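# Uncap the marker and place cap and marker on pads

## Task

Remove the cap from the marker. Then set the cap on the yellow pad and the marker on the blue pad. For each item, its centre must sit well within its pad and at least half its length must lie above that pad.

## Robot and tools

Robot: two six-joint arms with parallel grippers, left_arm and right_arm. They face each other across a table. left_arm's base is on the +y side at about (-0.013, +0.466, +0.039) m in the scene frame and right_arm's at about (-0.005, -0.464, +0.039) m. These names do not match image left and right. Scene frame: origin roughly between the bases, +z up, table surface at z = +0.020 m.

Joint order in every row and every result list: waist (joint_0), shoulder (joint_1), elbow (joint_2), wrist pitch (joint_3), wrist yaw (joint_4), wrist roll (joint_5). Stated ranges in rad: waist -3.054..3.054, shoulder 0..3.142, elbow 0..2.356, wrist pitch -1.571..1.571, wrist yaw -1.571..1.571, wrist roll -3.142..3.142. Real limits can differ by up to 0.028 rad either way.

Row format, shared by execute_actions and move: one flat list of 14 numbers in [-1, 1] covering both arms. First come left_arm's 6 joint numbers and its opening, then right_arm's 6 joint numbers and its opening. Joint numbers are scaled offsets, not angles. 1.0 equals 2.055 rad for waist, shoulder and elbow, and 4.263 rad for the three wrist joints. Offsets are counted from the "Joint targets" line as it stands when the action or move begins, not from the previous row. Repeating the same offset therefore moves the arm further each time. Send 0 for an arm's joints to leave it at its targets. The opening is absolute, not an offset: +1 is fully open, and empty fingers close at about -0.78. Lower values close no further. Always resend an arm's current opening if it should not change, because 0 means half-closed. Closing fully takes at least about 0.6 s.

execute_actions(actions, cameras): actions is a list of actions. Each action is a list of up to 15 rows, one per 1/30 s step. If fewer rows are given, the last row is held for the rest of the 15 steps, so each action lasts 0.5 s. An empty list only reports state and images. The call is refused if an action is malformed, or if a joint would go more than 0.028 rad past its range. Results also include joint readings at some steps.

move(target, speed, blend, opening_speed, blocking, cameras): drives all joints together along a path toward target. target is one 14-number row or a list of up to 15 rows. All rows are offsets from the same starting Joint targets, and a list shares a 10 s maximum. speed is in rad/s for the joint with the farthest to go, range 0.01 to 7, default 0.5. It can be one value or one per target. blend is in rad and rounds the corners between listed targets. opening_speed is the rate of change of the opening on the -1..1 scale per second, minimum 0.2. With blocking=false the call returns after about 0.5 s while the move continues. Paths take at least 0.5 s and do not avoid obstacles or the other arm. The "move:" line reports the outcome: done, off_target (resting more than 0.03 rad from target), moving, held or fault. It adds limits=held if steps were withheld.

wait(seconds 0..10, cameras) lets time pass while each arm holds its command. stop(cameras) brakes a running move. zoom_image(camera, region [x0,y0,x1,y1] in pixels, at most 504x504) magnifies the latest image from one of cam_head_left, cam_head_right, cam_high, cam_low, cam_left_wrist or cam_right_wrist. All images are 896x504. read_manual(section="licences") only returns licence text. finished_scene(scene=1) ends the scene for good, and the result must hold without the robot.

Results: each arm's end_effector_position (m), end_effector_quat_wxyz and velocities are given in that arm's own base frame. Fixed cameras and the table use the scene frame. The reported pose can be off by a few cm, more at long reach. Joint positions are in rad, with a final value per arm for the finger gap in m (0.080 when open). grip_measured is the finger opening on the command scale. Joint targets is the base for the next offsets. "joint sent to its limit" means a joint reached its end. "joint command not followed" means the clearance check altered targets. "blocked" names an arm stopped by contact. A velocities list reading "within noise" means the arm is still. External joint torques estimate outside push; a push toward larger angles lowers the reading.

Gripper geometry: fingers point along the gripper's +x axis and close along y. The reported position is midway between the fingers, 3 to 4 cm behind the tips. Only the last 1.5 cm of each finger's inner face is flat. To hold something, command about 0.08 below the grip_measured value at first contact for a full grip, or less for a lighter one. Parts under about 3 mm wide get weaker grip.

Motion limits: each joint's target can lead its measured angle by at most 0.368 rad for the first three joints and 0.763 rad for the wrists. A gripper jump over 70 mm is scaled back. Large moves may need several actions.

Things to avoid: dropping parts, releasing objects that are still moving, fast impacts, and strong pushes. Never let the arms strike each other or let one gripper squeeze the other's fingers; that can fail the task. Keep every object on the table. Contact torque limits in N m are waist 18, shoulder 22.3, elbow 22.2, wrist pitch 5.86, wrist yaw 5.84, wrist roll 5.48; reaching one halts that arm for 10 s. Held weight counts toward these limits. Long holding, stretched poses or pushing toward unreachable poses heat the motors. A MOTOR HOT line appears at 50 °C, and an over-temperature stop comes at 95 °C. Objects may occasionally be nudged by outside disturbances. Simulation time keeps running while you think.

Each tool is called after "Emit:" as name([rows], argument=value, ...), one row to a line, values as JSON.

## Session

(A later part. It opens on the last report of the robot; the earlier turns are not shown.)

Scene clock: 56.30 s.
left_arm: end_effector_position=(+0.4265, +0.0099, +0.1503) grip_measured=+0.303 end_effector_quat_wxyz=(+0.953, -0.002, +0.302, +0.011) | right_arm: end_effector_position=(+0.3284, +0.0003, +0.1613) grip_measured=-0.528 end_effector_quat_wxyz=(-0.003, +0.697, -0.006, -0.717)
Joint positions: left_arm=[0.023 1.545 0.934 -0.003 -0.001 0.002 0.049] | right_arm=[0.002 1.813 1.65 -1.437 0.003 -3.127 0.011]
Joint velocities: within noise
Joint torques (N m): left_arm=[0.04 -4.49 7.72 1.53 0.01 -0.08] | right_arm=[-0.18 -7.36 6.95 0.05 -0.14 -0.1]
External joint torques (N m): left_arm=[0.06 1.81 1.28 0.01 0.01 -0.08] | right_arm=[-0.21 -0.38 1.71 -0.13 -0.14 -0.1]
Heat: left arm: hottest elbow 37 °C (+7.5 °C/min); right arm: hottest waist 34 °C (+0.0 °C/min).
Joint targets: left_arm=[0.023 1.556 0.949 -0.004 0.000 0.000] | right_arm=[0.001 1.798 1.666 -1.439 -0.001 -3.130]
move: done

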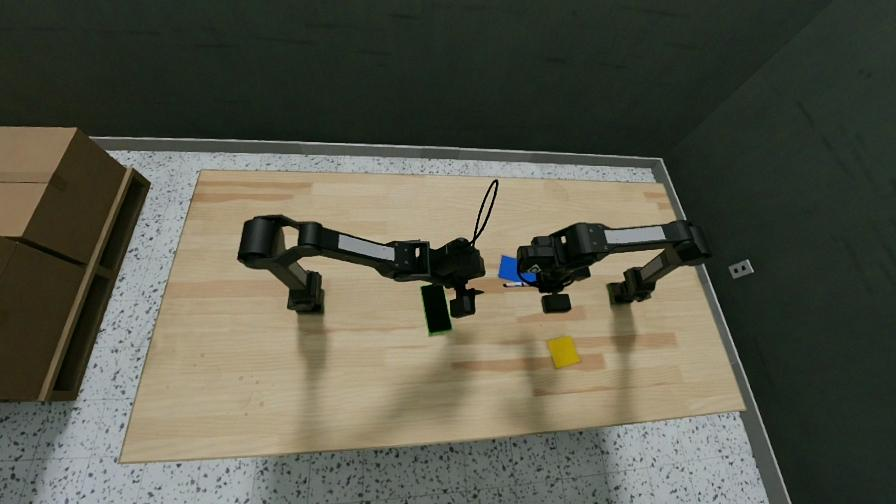

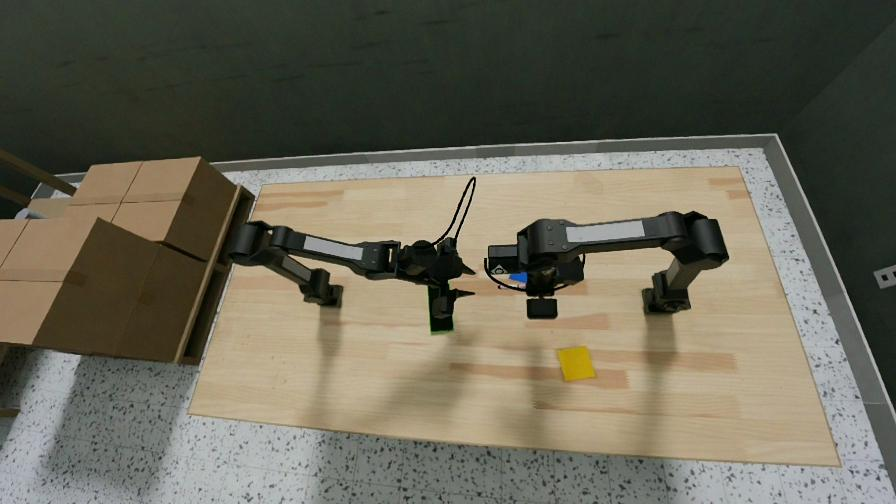

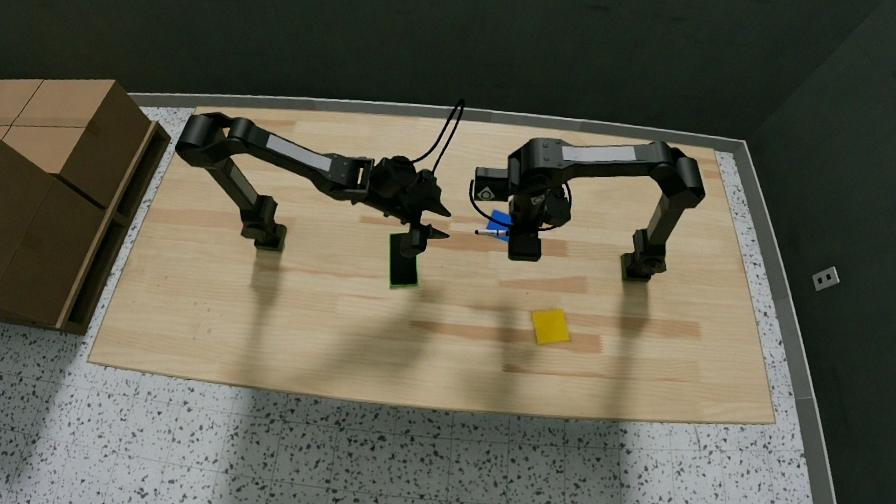

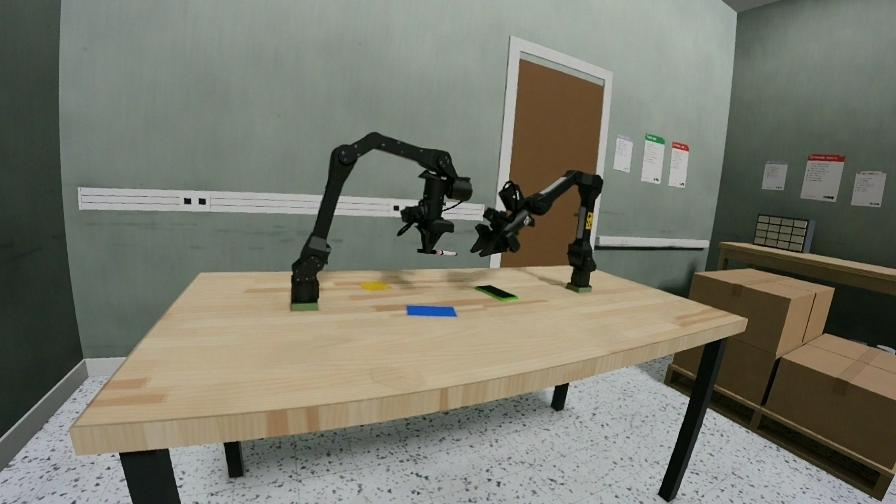

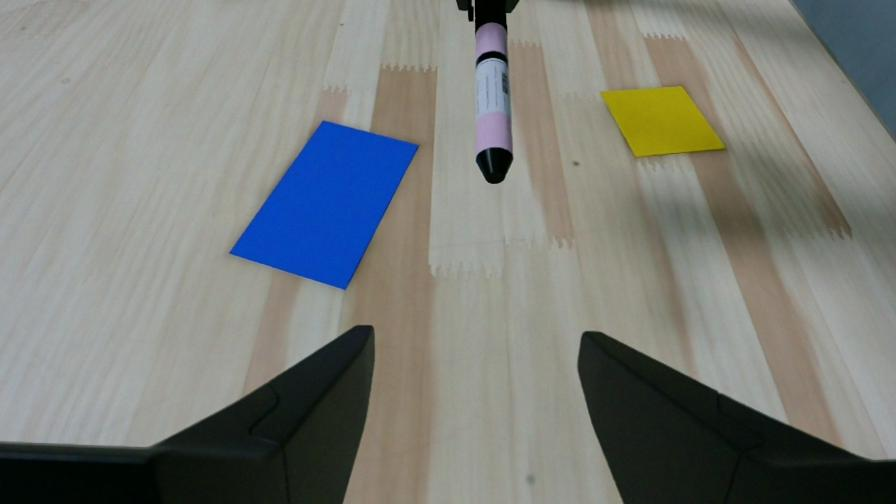

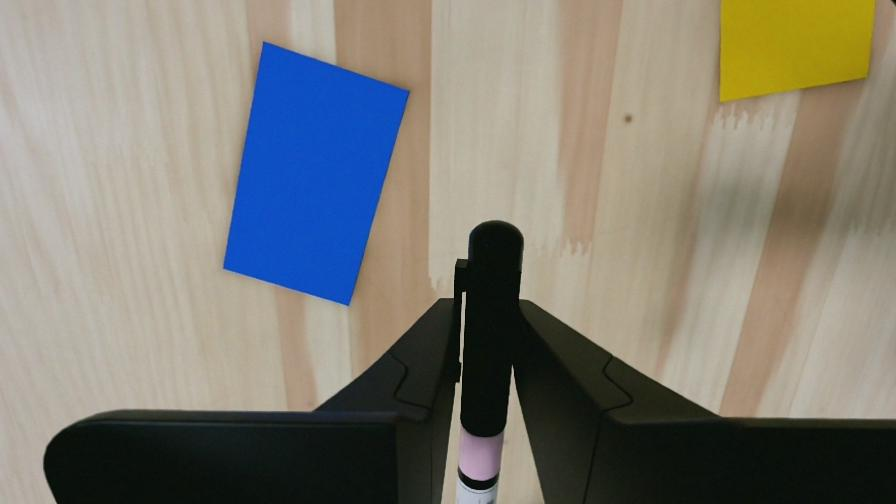

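Emit:
move(target=[-0.0058,0.0781,0.0924,-0.0069,0,0,0.3,0,0,0,0,0,0,-0.68], speed=0.4)

Emit:
zoom_image(camera="cam_low", region=[380, 180, 560, 300])

Scene clock: 61.93 s.
left_arm: end_effector_position=(+0.4712, +0.0066, +0.1557) grip_measured=+0.303 end_effector_quat_wxyz=(+0.953, -0.001, +0.302, +0.007) | right_arm: end_effector_position=(+0.3283, +0.0003, +0.1613) grip_measured=-0.528 end_effector_quat_wxyz=(-0.003, +0.697, -0.005, -0.717)
Joint positions: left_arm=[0.014 1.704 1.124 -0.033 -0.001 0.002 0.049] | right_arm=[0.002 1.813 1.65 -1.438 0.003 -3.127 0.011]
Joint velocities: within noise
Joint torques (N m): left_arm=[-0.24 -5.47 7.8 1.55 0.01 -0.08] | right_arm=[-0.11 -7.39 6.99 0.05 -0.14 -0.11]
External joint torques (N m): left_arm=[-0.25 2.12 1.23 0.01 0.02 -0.08] | right_arm=[-0.1 -0.33 1.67 -0.14 -0.15 -0.11]
Heat: left arm: hottest elbow 37 °C (+6.0 °C/min); right arm: hottest elbow 35 °C (+3.0 °C/min).
Joint targets: left_arm=[0.011 1.717 1.139 -0.034 0.000 0.000] | right_arm=[0.001 1.798 1.666 -1.440 -0.001 -3.130]
move: done

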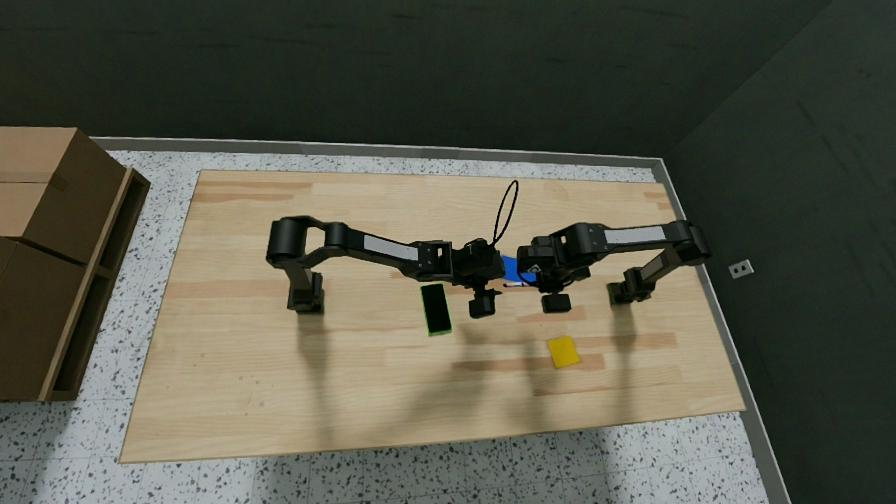

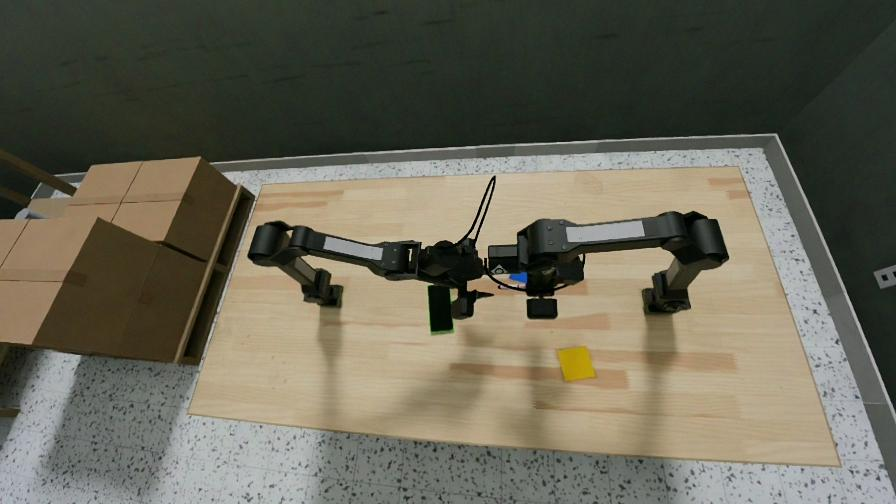

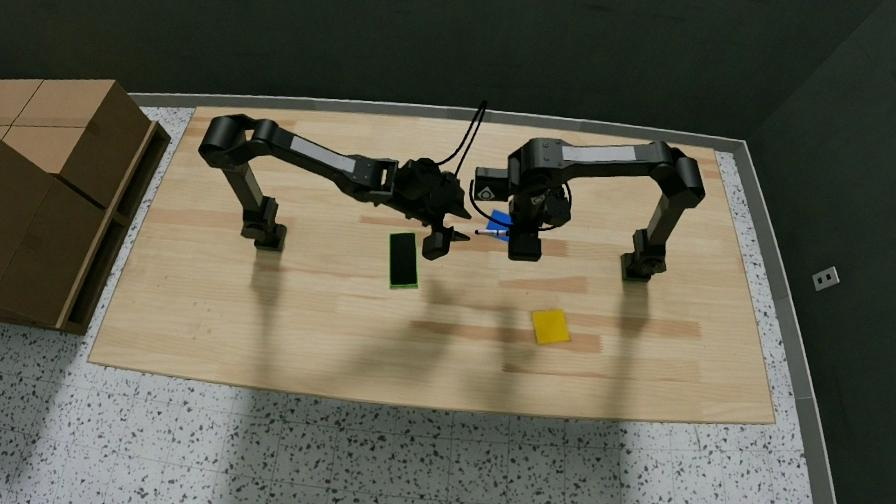

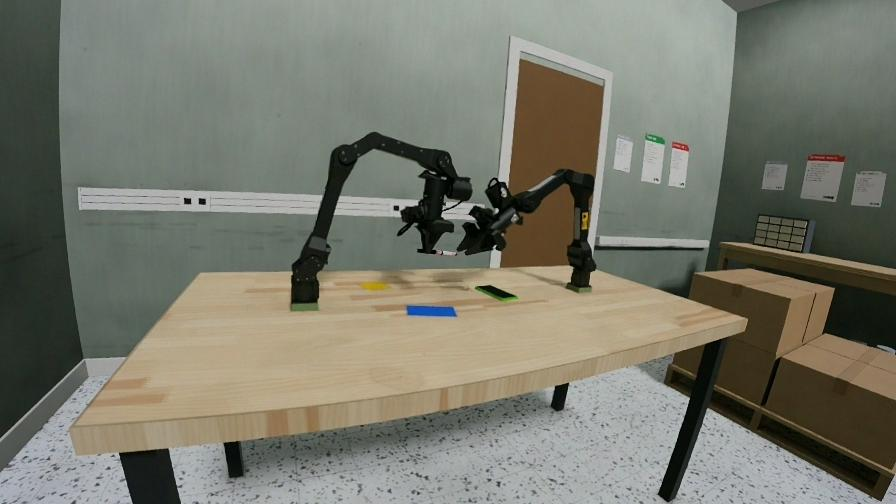

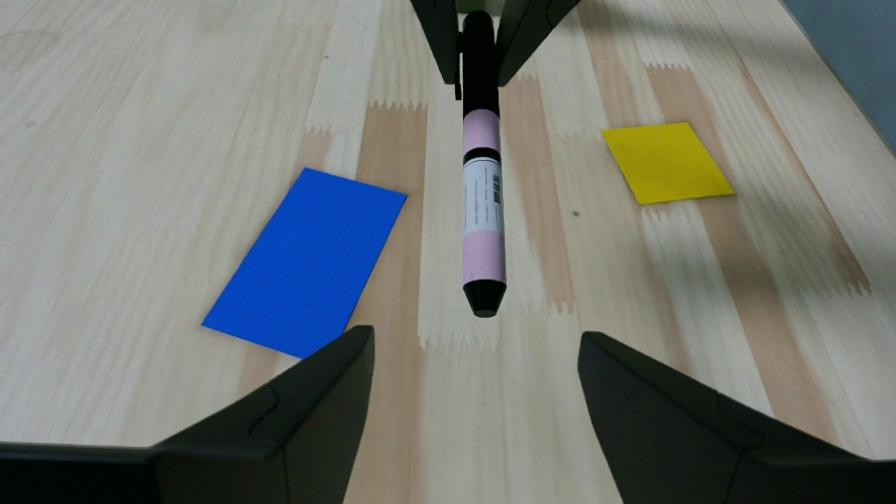

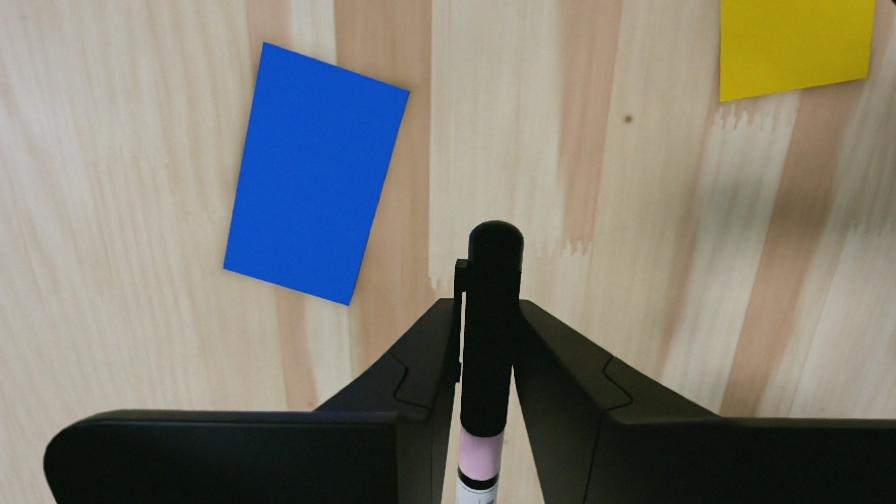

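Scaled by 2.800.

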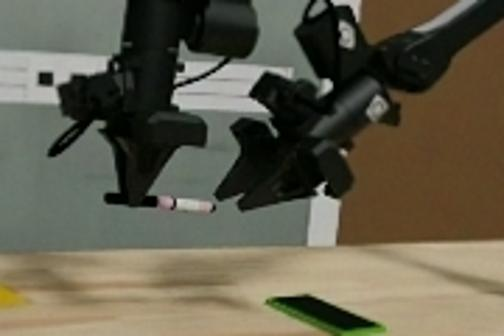

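Emit:
move(target=[-0.0019,0.0654,0.0788,-0.0062,0,0,0.0,0,0,0,0,0,0,-0.68], speed=0.3, cameras=["cam_left_wrist","cam_low","cam_high"])

Emit:
zoom_image(camera="cam_low", region=[380, 180, 560, 300])

Scene clock: 67.87 s.
left_arm: end_effector_position=(+0.5083, +0.0052, +0.1561) grip_measured=+0.003 end_effector_quat_wxyz=(+0.954, +0.000, +0.300, +0.005) | right_arm: end_effector_position=(+0.3283, +0.0003, +0.1613) grip_measured=-0.528 end_effector_quat_wxyz=(-0.003, +0.697, -0.005, -0.717)
Joint positions: left_arm=[0.01 1.837 1.286 -0.059 -0.001 0.002 0.035] | right_arm=[0.002 1.813 1.65 -1.438 0.003 -3.127 0.011]
Joint velocities: within noise
Joint torques (N m): left_arm=[-0.22 -6.35 7.95 1.57 0.02 -0.06] | right_arm=[-0.1 -7.4 6.97 0.06 -0.14 -0.11]
External joint torques (N m): left_arm=[-0.22 2.18 1.4 0.04 0.02 -0.07] | right_arm=[-0.11 -0.41 1.71 -0.12 -0.14 -0.11]
Heat: left arm: hottest elbow 36 °C (+4.0 °C/min); right arm: hottest elbow 36 °C (+4.0 °C/min).
Joint targets: left_arm=[0.007 1.851 1.301 -0.060 0.000 0.000] | right_arm=[0.001 1.798 1.666 -1.440 -0.001 -3.130]
move: done
Images, in order (width x height): cam_high 896x504, cam_low 896x504, cam_left_wrist 896x504.

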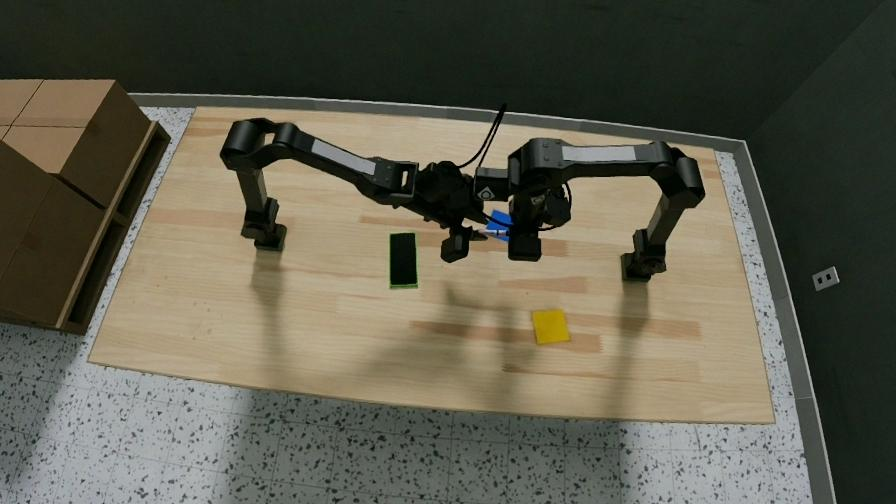

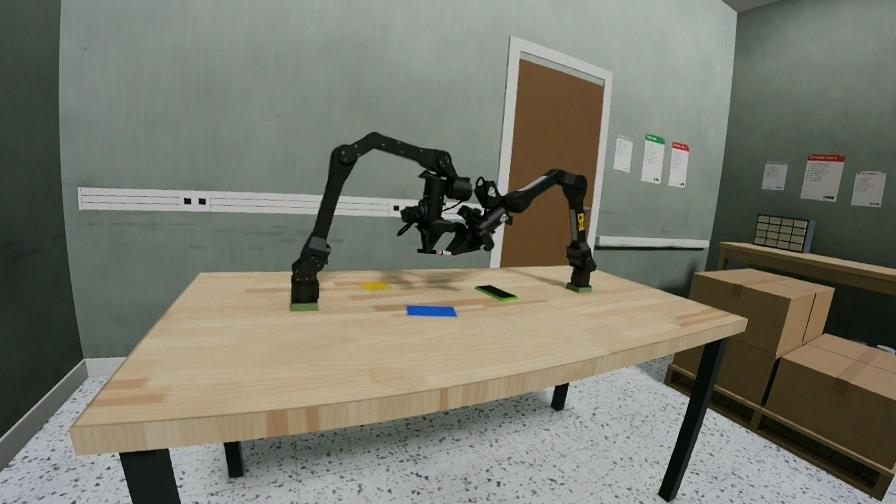

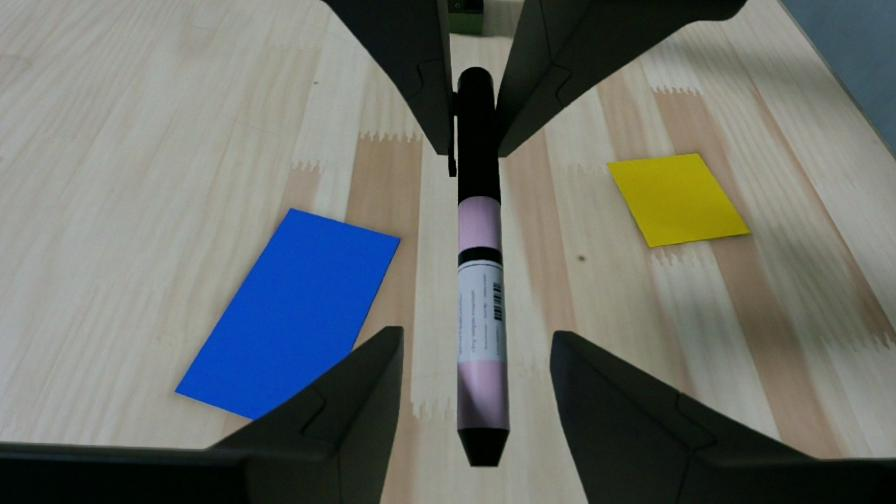

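Scaled by 2.800.

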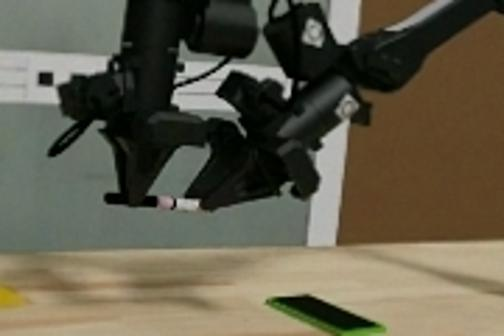

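Emit:
move(target=[0,0,0,0,0,0,-0.68,0,0,0,0,0,0,-0.68], opening_speed=0.8, cameras=["cam_left_wrist","cam_low"])

Emit:
zoom_image(camera="cam_low", region=[400, 210, 490, 270])

Scene clock: 70.07 s.
left_arm: end_effector_position=(+0.5084, +0.0046, +0.1558) grip_measured=-0.610 end_effector_quat_wxyz=(+0.954, +0.000, +0.301, +0.004) | right_arm: end_effector_position=(+0.3282, +0.0003, +0.1613) grip_measured=-0.528 end_effector_quat_wxyz=(-0.003, +0.696, -0.005, -0.718)
Joint positions: left_arm=[0.009 1.837 1.286 -0.06 -0.001 0.002 0.008] | right_arm=[0.002 1.813 1.65 -1.438 0.003 -3.127 0.011]
Joint velocities: within noise
Joint torques (N m): left_arm=[-0.31 -6.38 7.83 1.64 -0.02 -0.06] | right_arm=[-0.12 -7.37 6.99 0.09 -0.14 -0.1]
External joint torques (N m): left_arm=[-0.31 2.16 1.28 0.12 -0.02 -0.06] | right_arm=[-0.12 -0.36 1.73 -0.08 -0.14 -0.1]
Heat: left arm: hottest elbow 36 °C (+3.0 °C/min); right arm: hottest elbow 36 °C (+4.1 °C/min).
Joint targets: left_arm=[0.007 1.851 1.301 -0.060 0.000 0.000] | right_arm=[0.001 1.798 1.666 -1.439 -0.001 -3.130]
move: done
Images, in order (width x height): cam_low 896x504, cam_left_wrist 896x504.

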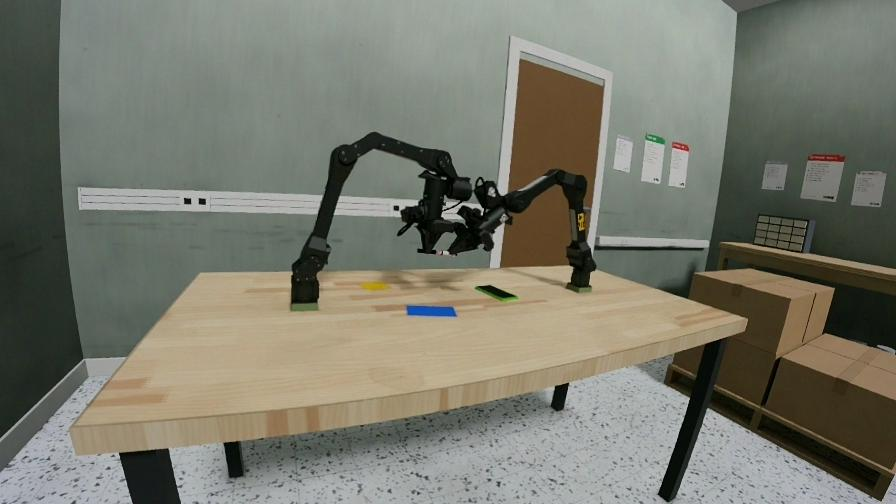

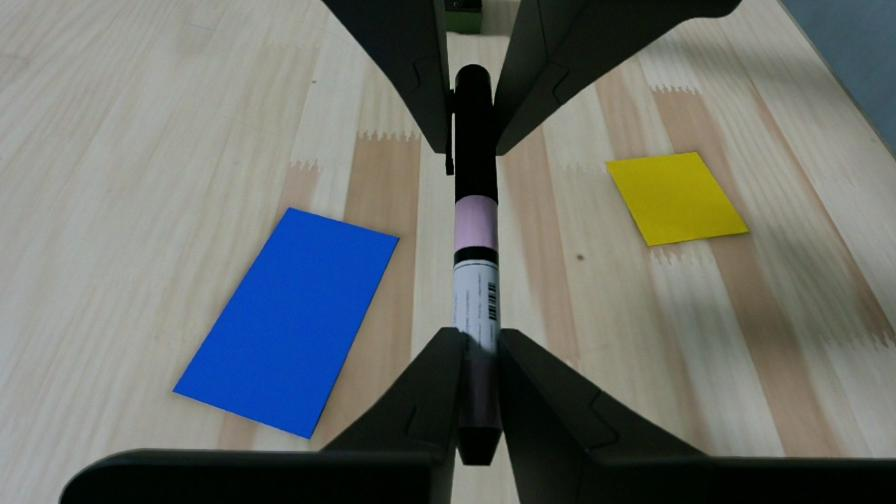

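Scaled by 5.600.

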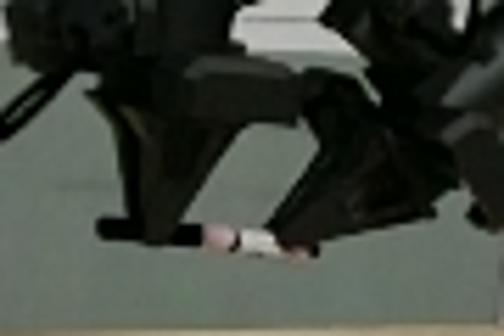

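Emit:
move([
  [0,-0.0654,-0.0788,0.0062,0,0,-0.74,0,0,0,0,0,0,-0.72],
  [0,-0.1435,-0.1712,0.0131,0,0,-0.74,0,0,0,0,0,0,-0.72],
], blend=0.05, speed=0.3)

Scene clock: 73.77 s.
left_arm: end_effector_position=(+0.4326, +0.0040, +0.1483) grip_measured=-0.737 end_effector_quat_wxyz=(+0.952, -0.001, +0.306, +0.004) | right_arm: end_effector_position=(+0.3323, +0.0003, +0.1678) grip_measured=-0.528 end_effector_quat_wxyz=(-0.003, +0.705, -0.005, -0.709)
Joint positions: left_arm=[0.009 1.573 0.959 -0.008 -0.001 0.001 0.002] | right_arm=[0.002 1.81 1.673 -1.439 0.003 -3.127 0.011]
Joint velocities: within noise
Joint torques (N m): left_arm=[-0.13 -7.66 4.98 1.93 -0.02 -0.06] | right_arm=[-0.1 -7.18 4.72 0.2 -0.13 -0.1]
External joint torques (N m): left_arm=[-0.13 -1.1 -1.54 0.38 -0.01 -0.06] | right_arm=[-0.03 -0.15 -0.56 -0.01 -0.14 -0.1]
Heat: left arm: hottest elbow 36 °C (+3.0 °C/min); right arm: hottest elbow 36 °C (+4.0 °C/min).
Joint targets: left_arm=[0.007 1.556 0.949 -0.004 0.000 0.000] | right_arm=[0.001 1.798 1.666 -1.439 -0.001 -3.130]
move: done; blend cut to 0 rad at target 1

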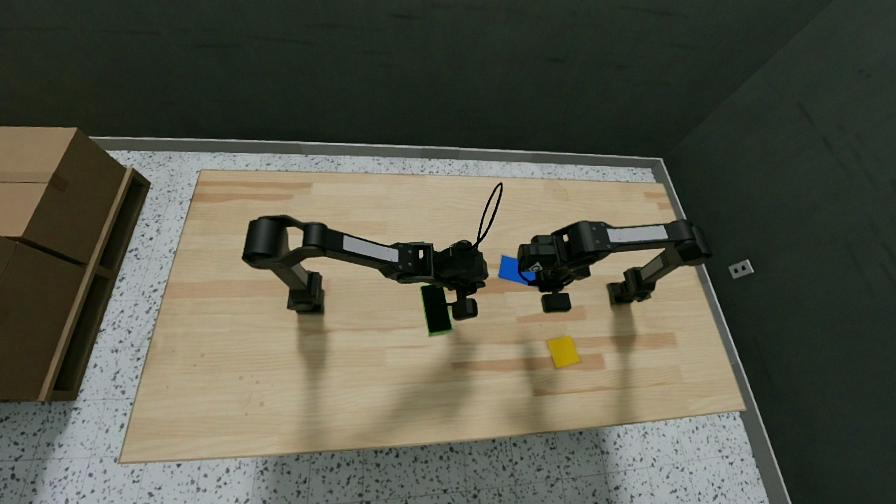

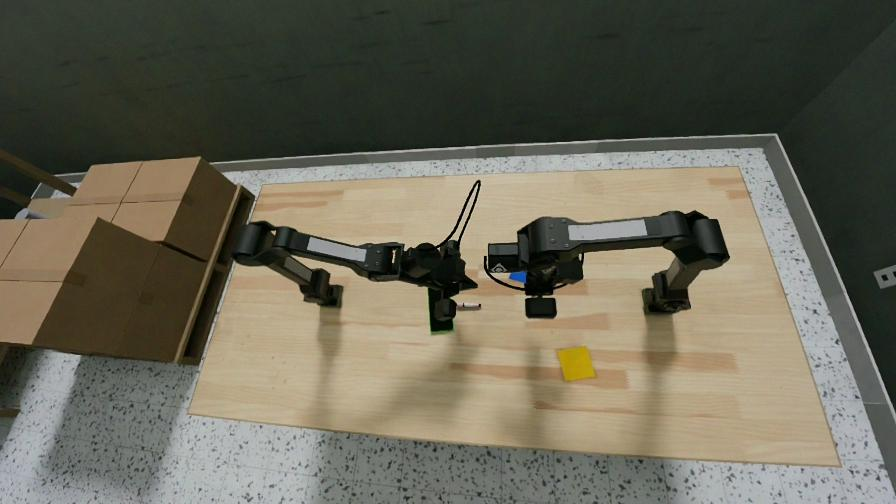

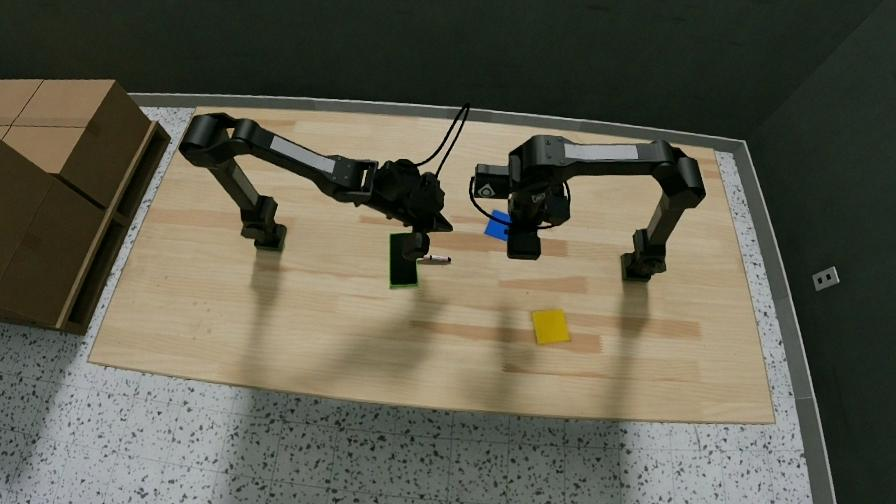

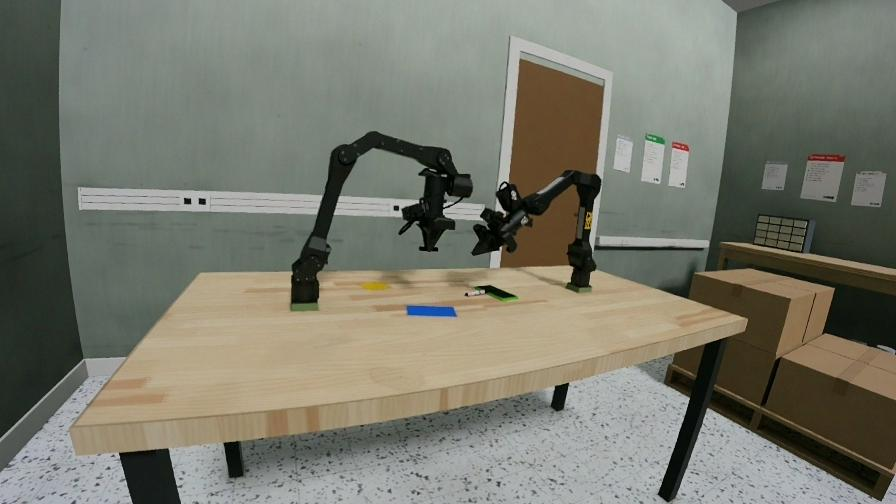

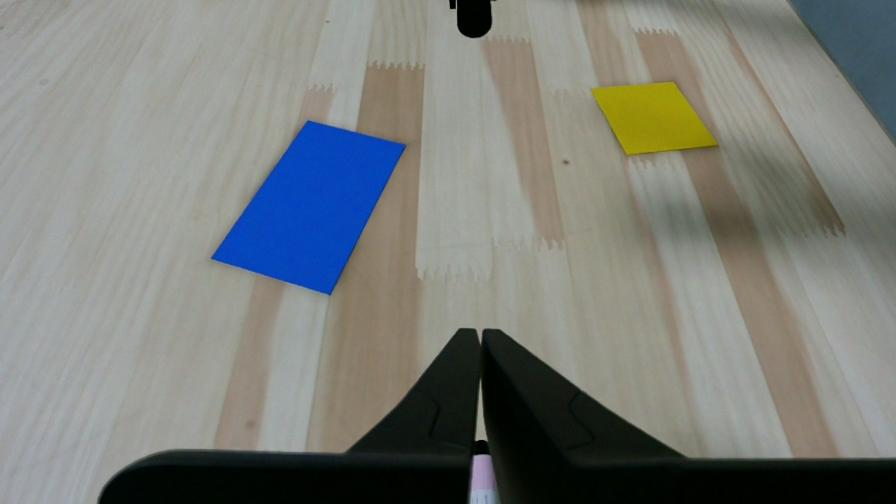

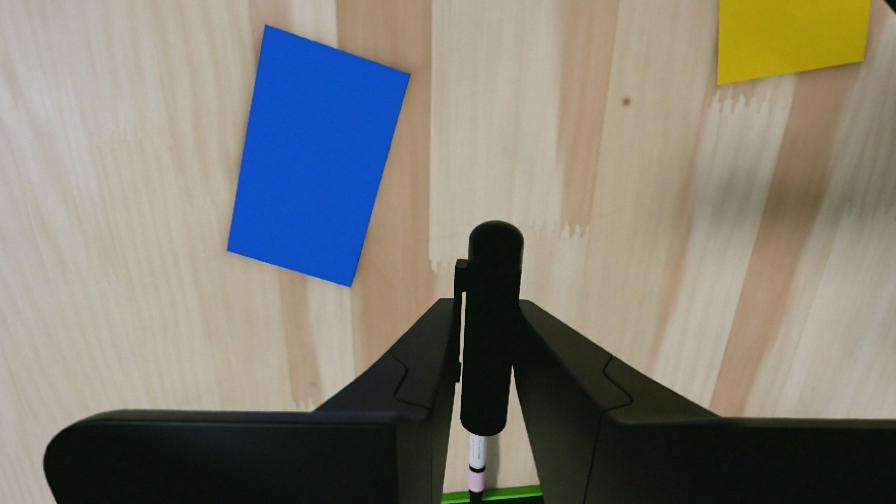

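Emit:
move([
  [0,0.1373,0.374,-0.3392,0,0,0.2,0.3153,-0.0854,-0.2332,0.0713,0,0.1126,-0.72],
  [0,0.1373,0.374,-0.3392,0,0,0.2,0.3153,-0.0318,-0.3388,0.1480,0,0.1126,-0.72],
], speed=[0.8,0.3], opening_speed=1)

Scene clock: 88.50 s.
left_arm: end_effector_position=(+0.3374, +0.0031, +0.1711) grip_measured=+0.197 end_effector_quat_wxyz=(+0.708, -0.003, +0.706, +0.003) | right_arm: end_effector_position=(+0.2272, +0.1710, +0.0239) grip_measured=-0.528 end_effector_quat_wxyz=(+0.054, +0.710, +0.058, -0.700)
Joint positions: left_arm=[0.009 1.825 1.705 -1.448 -0.001 0.001 0.044] | right_arm=[0.646 1.725 0.979 -0.81 0.003 -2.653 0.011]
Joint velocities: within noise
Joint torques (N m): left_arm=[-0.09 -5.43 6.61 0.19 -0.02 -0.07] | right_arm=[0.28 -4.1 3.94 0.34 -0.14 0.05]
External joint torques (N m): left_arm=[-0.1 2.06 1.01 -0.15 -0.02 -0.07] | right_arm=[0.24 1.76 -0.79 0.09 -0.11 0.05]
Heat: left arm: hottest elbow 37 °C (+2.0 °C/min); right arm: hottest elbow 36 °C (+3.0 °C/min).
Joint targets: left_arm=[0.007 1.838 1.717 -1.450 0.000 0.000] | right_arm=[0.649 1.732 0.969 -0.809 -0.001 -2.651]
move: done

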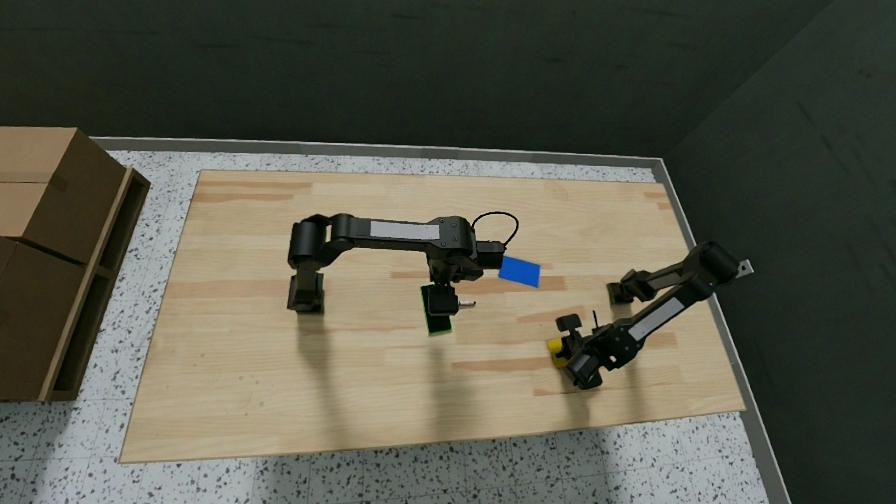

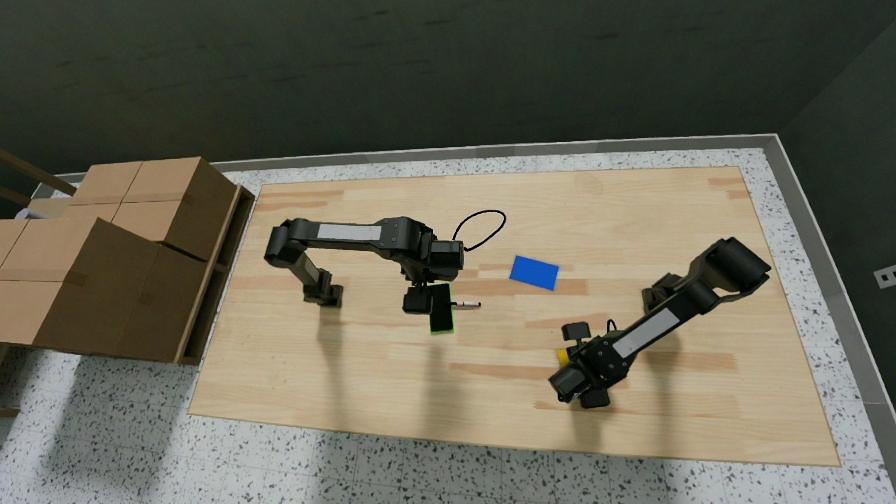

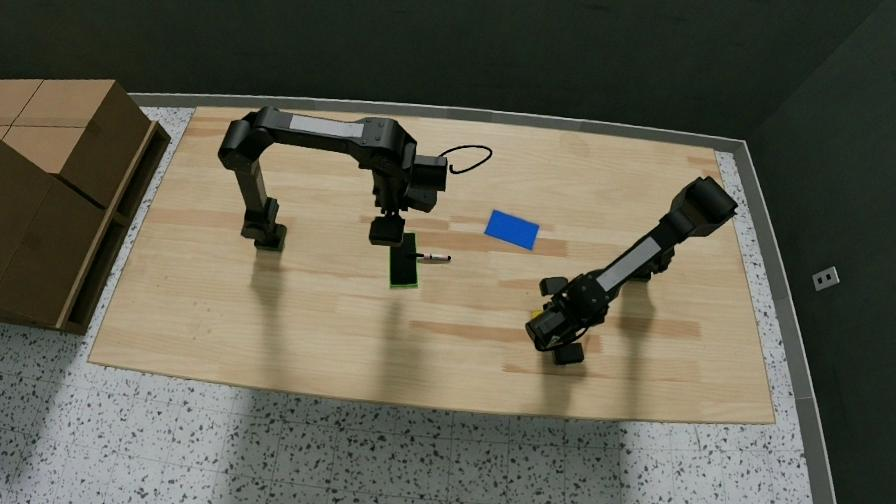

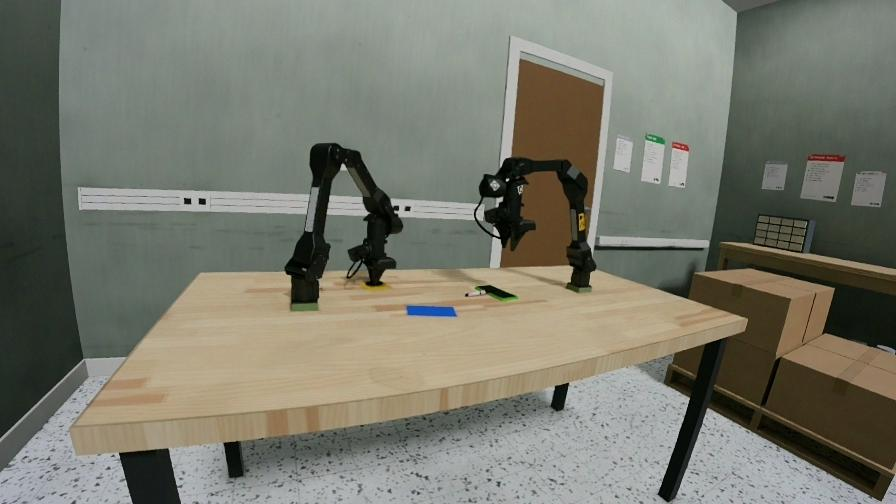

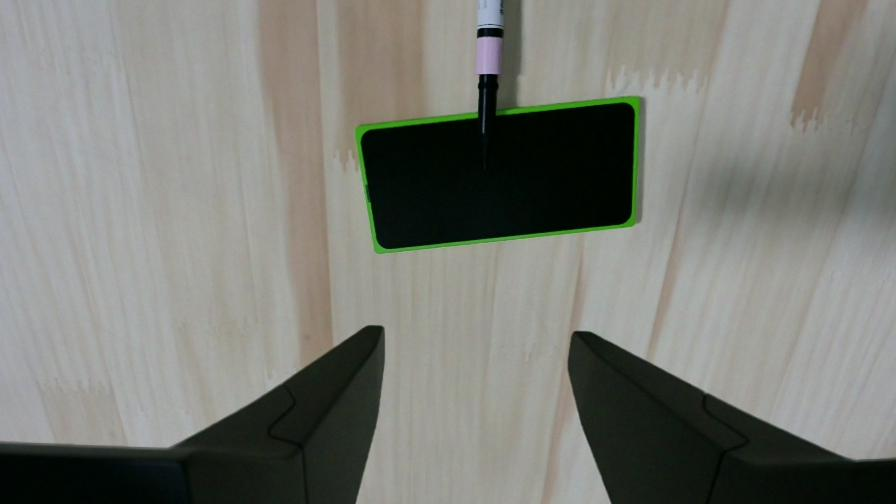

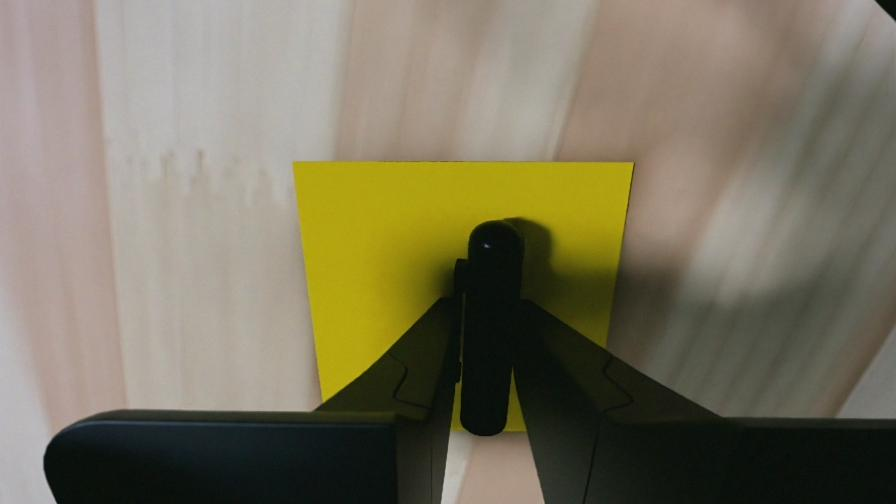

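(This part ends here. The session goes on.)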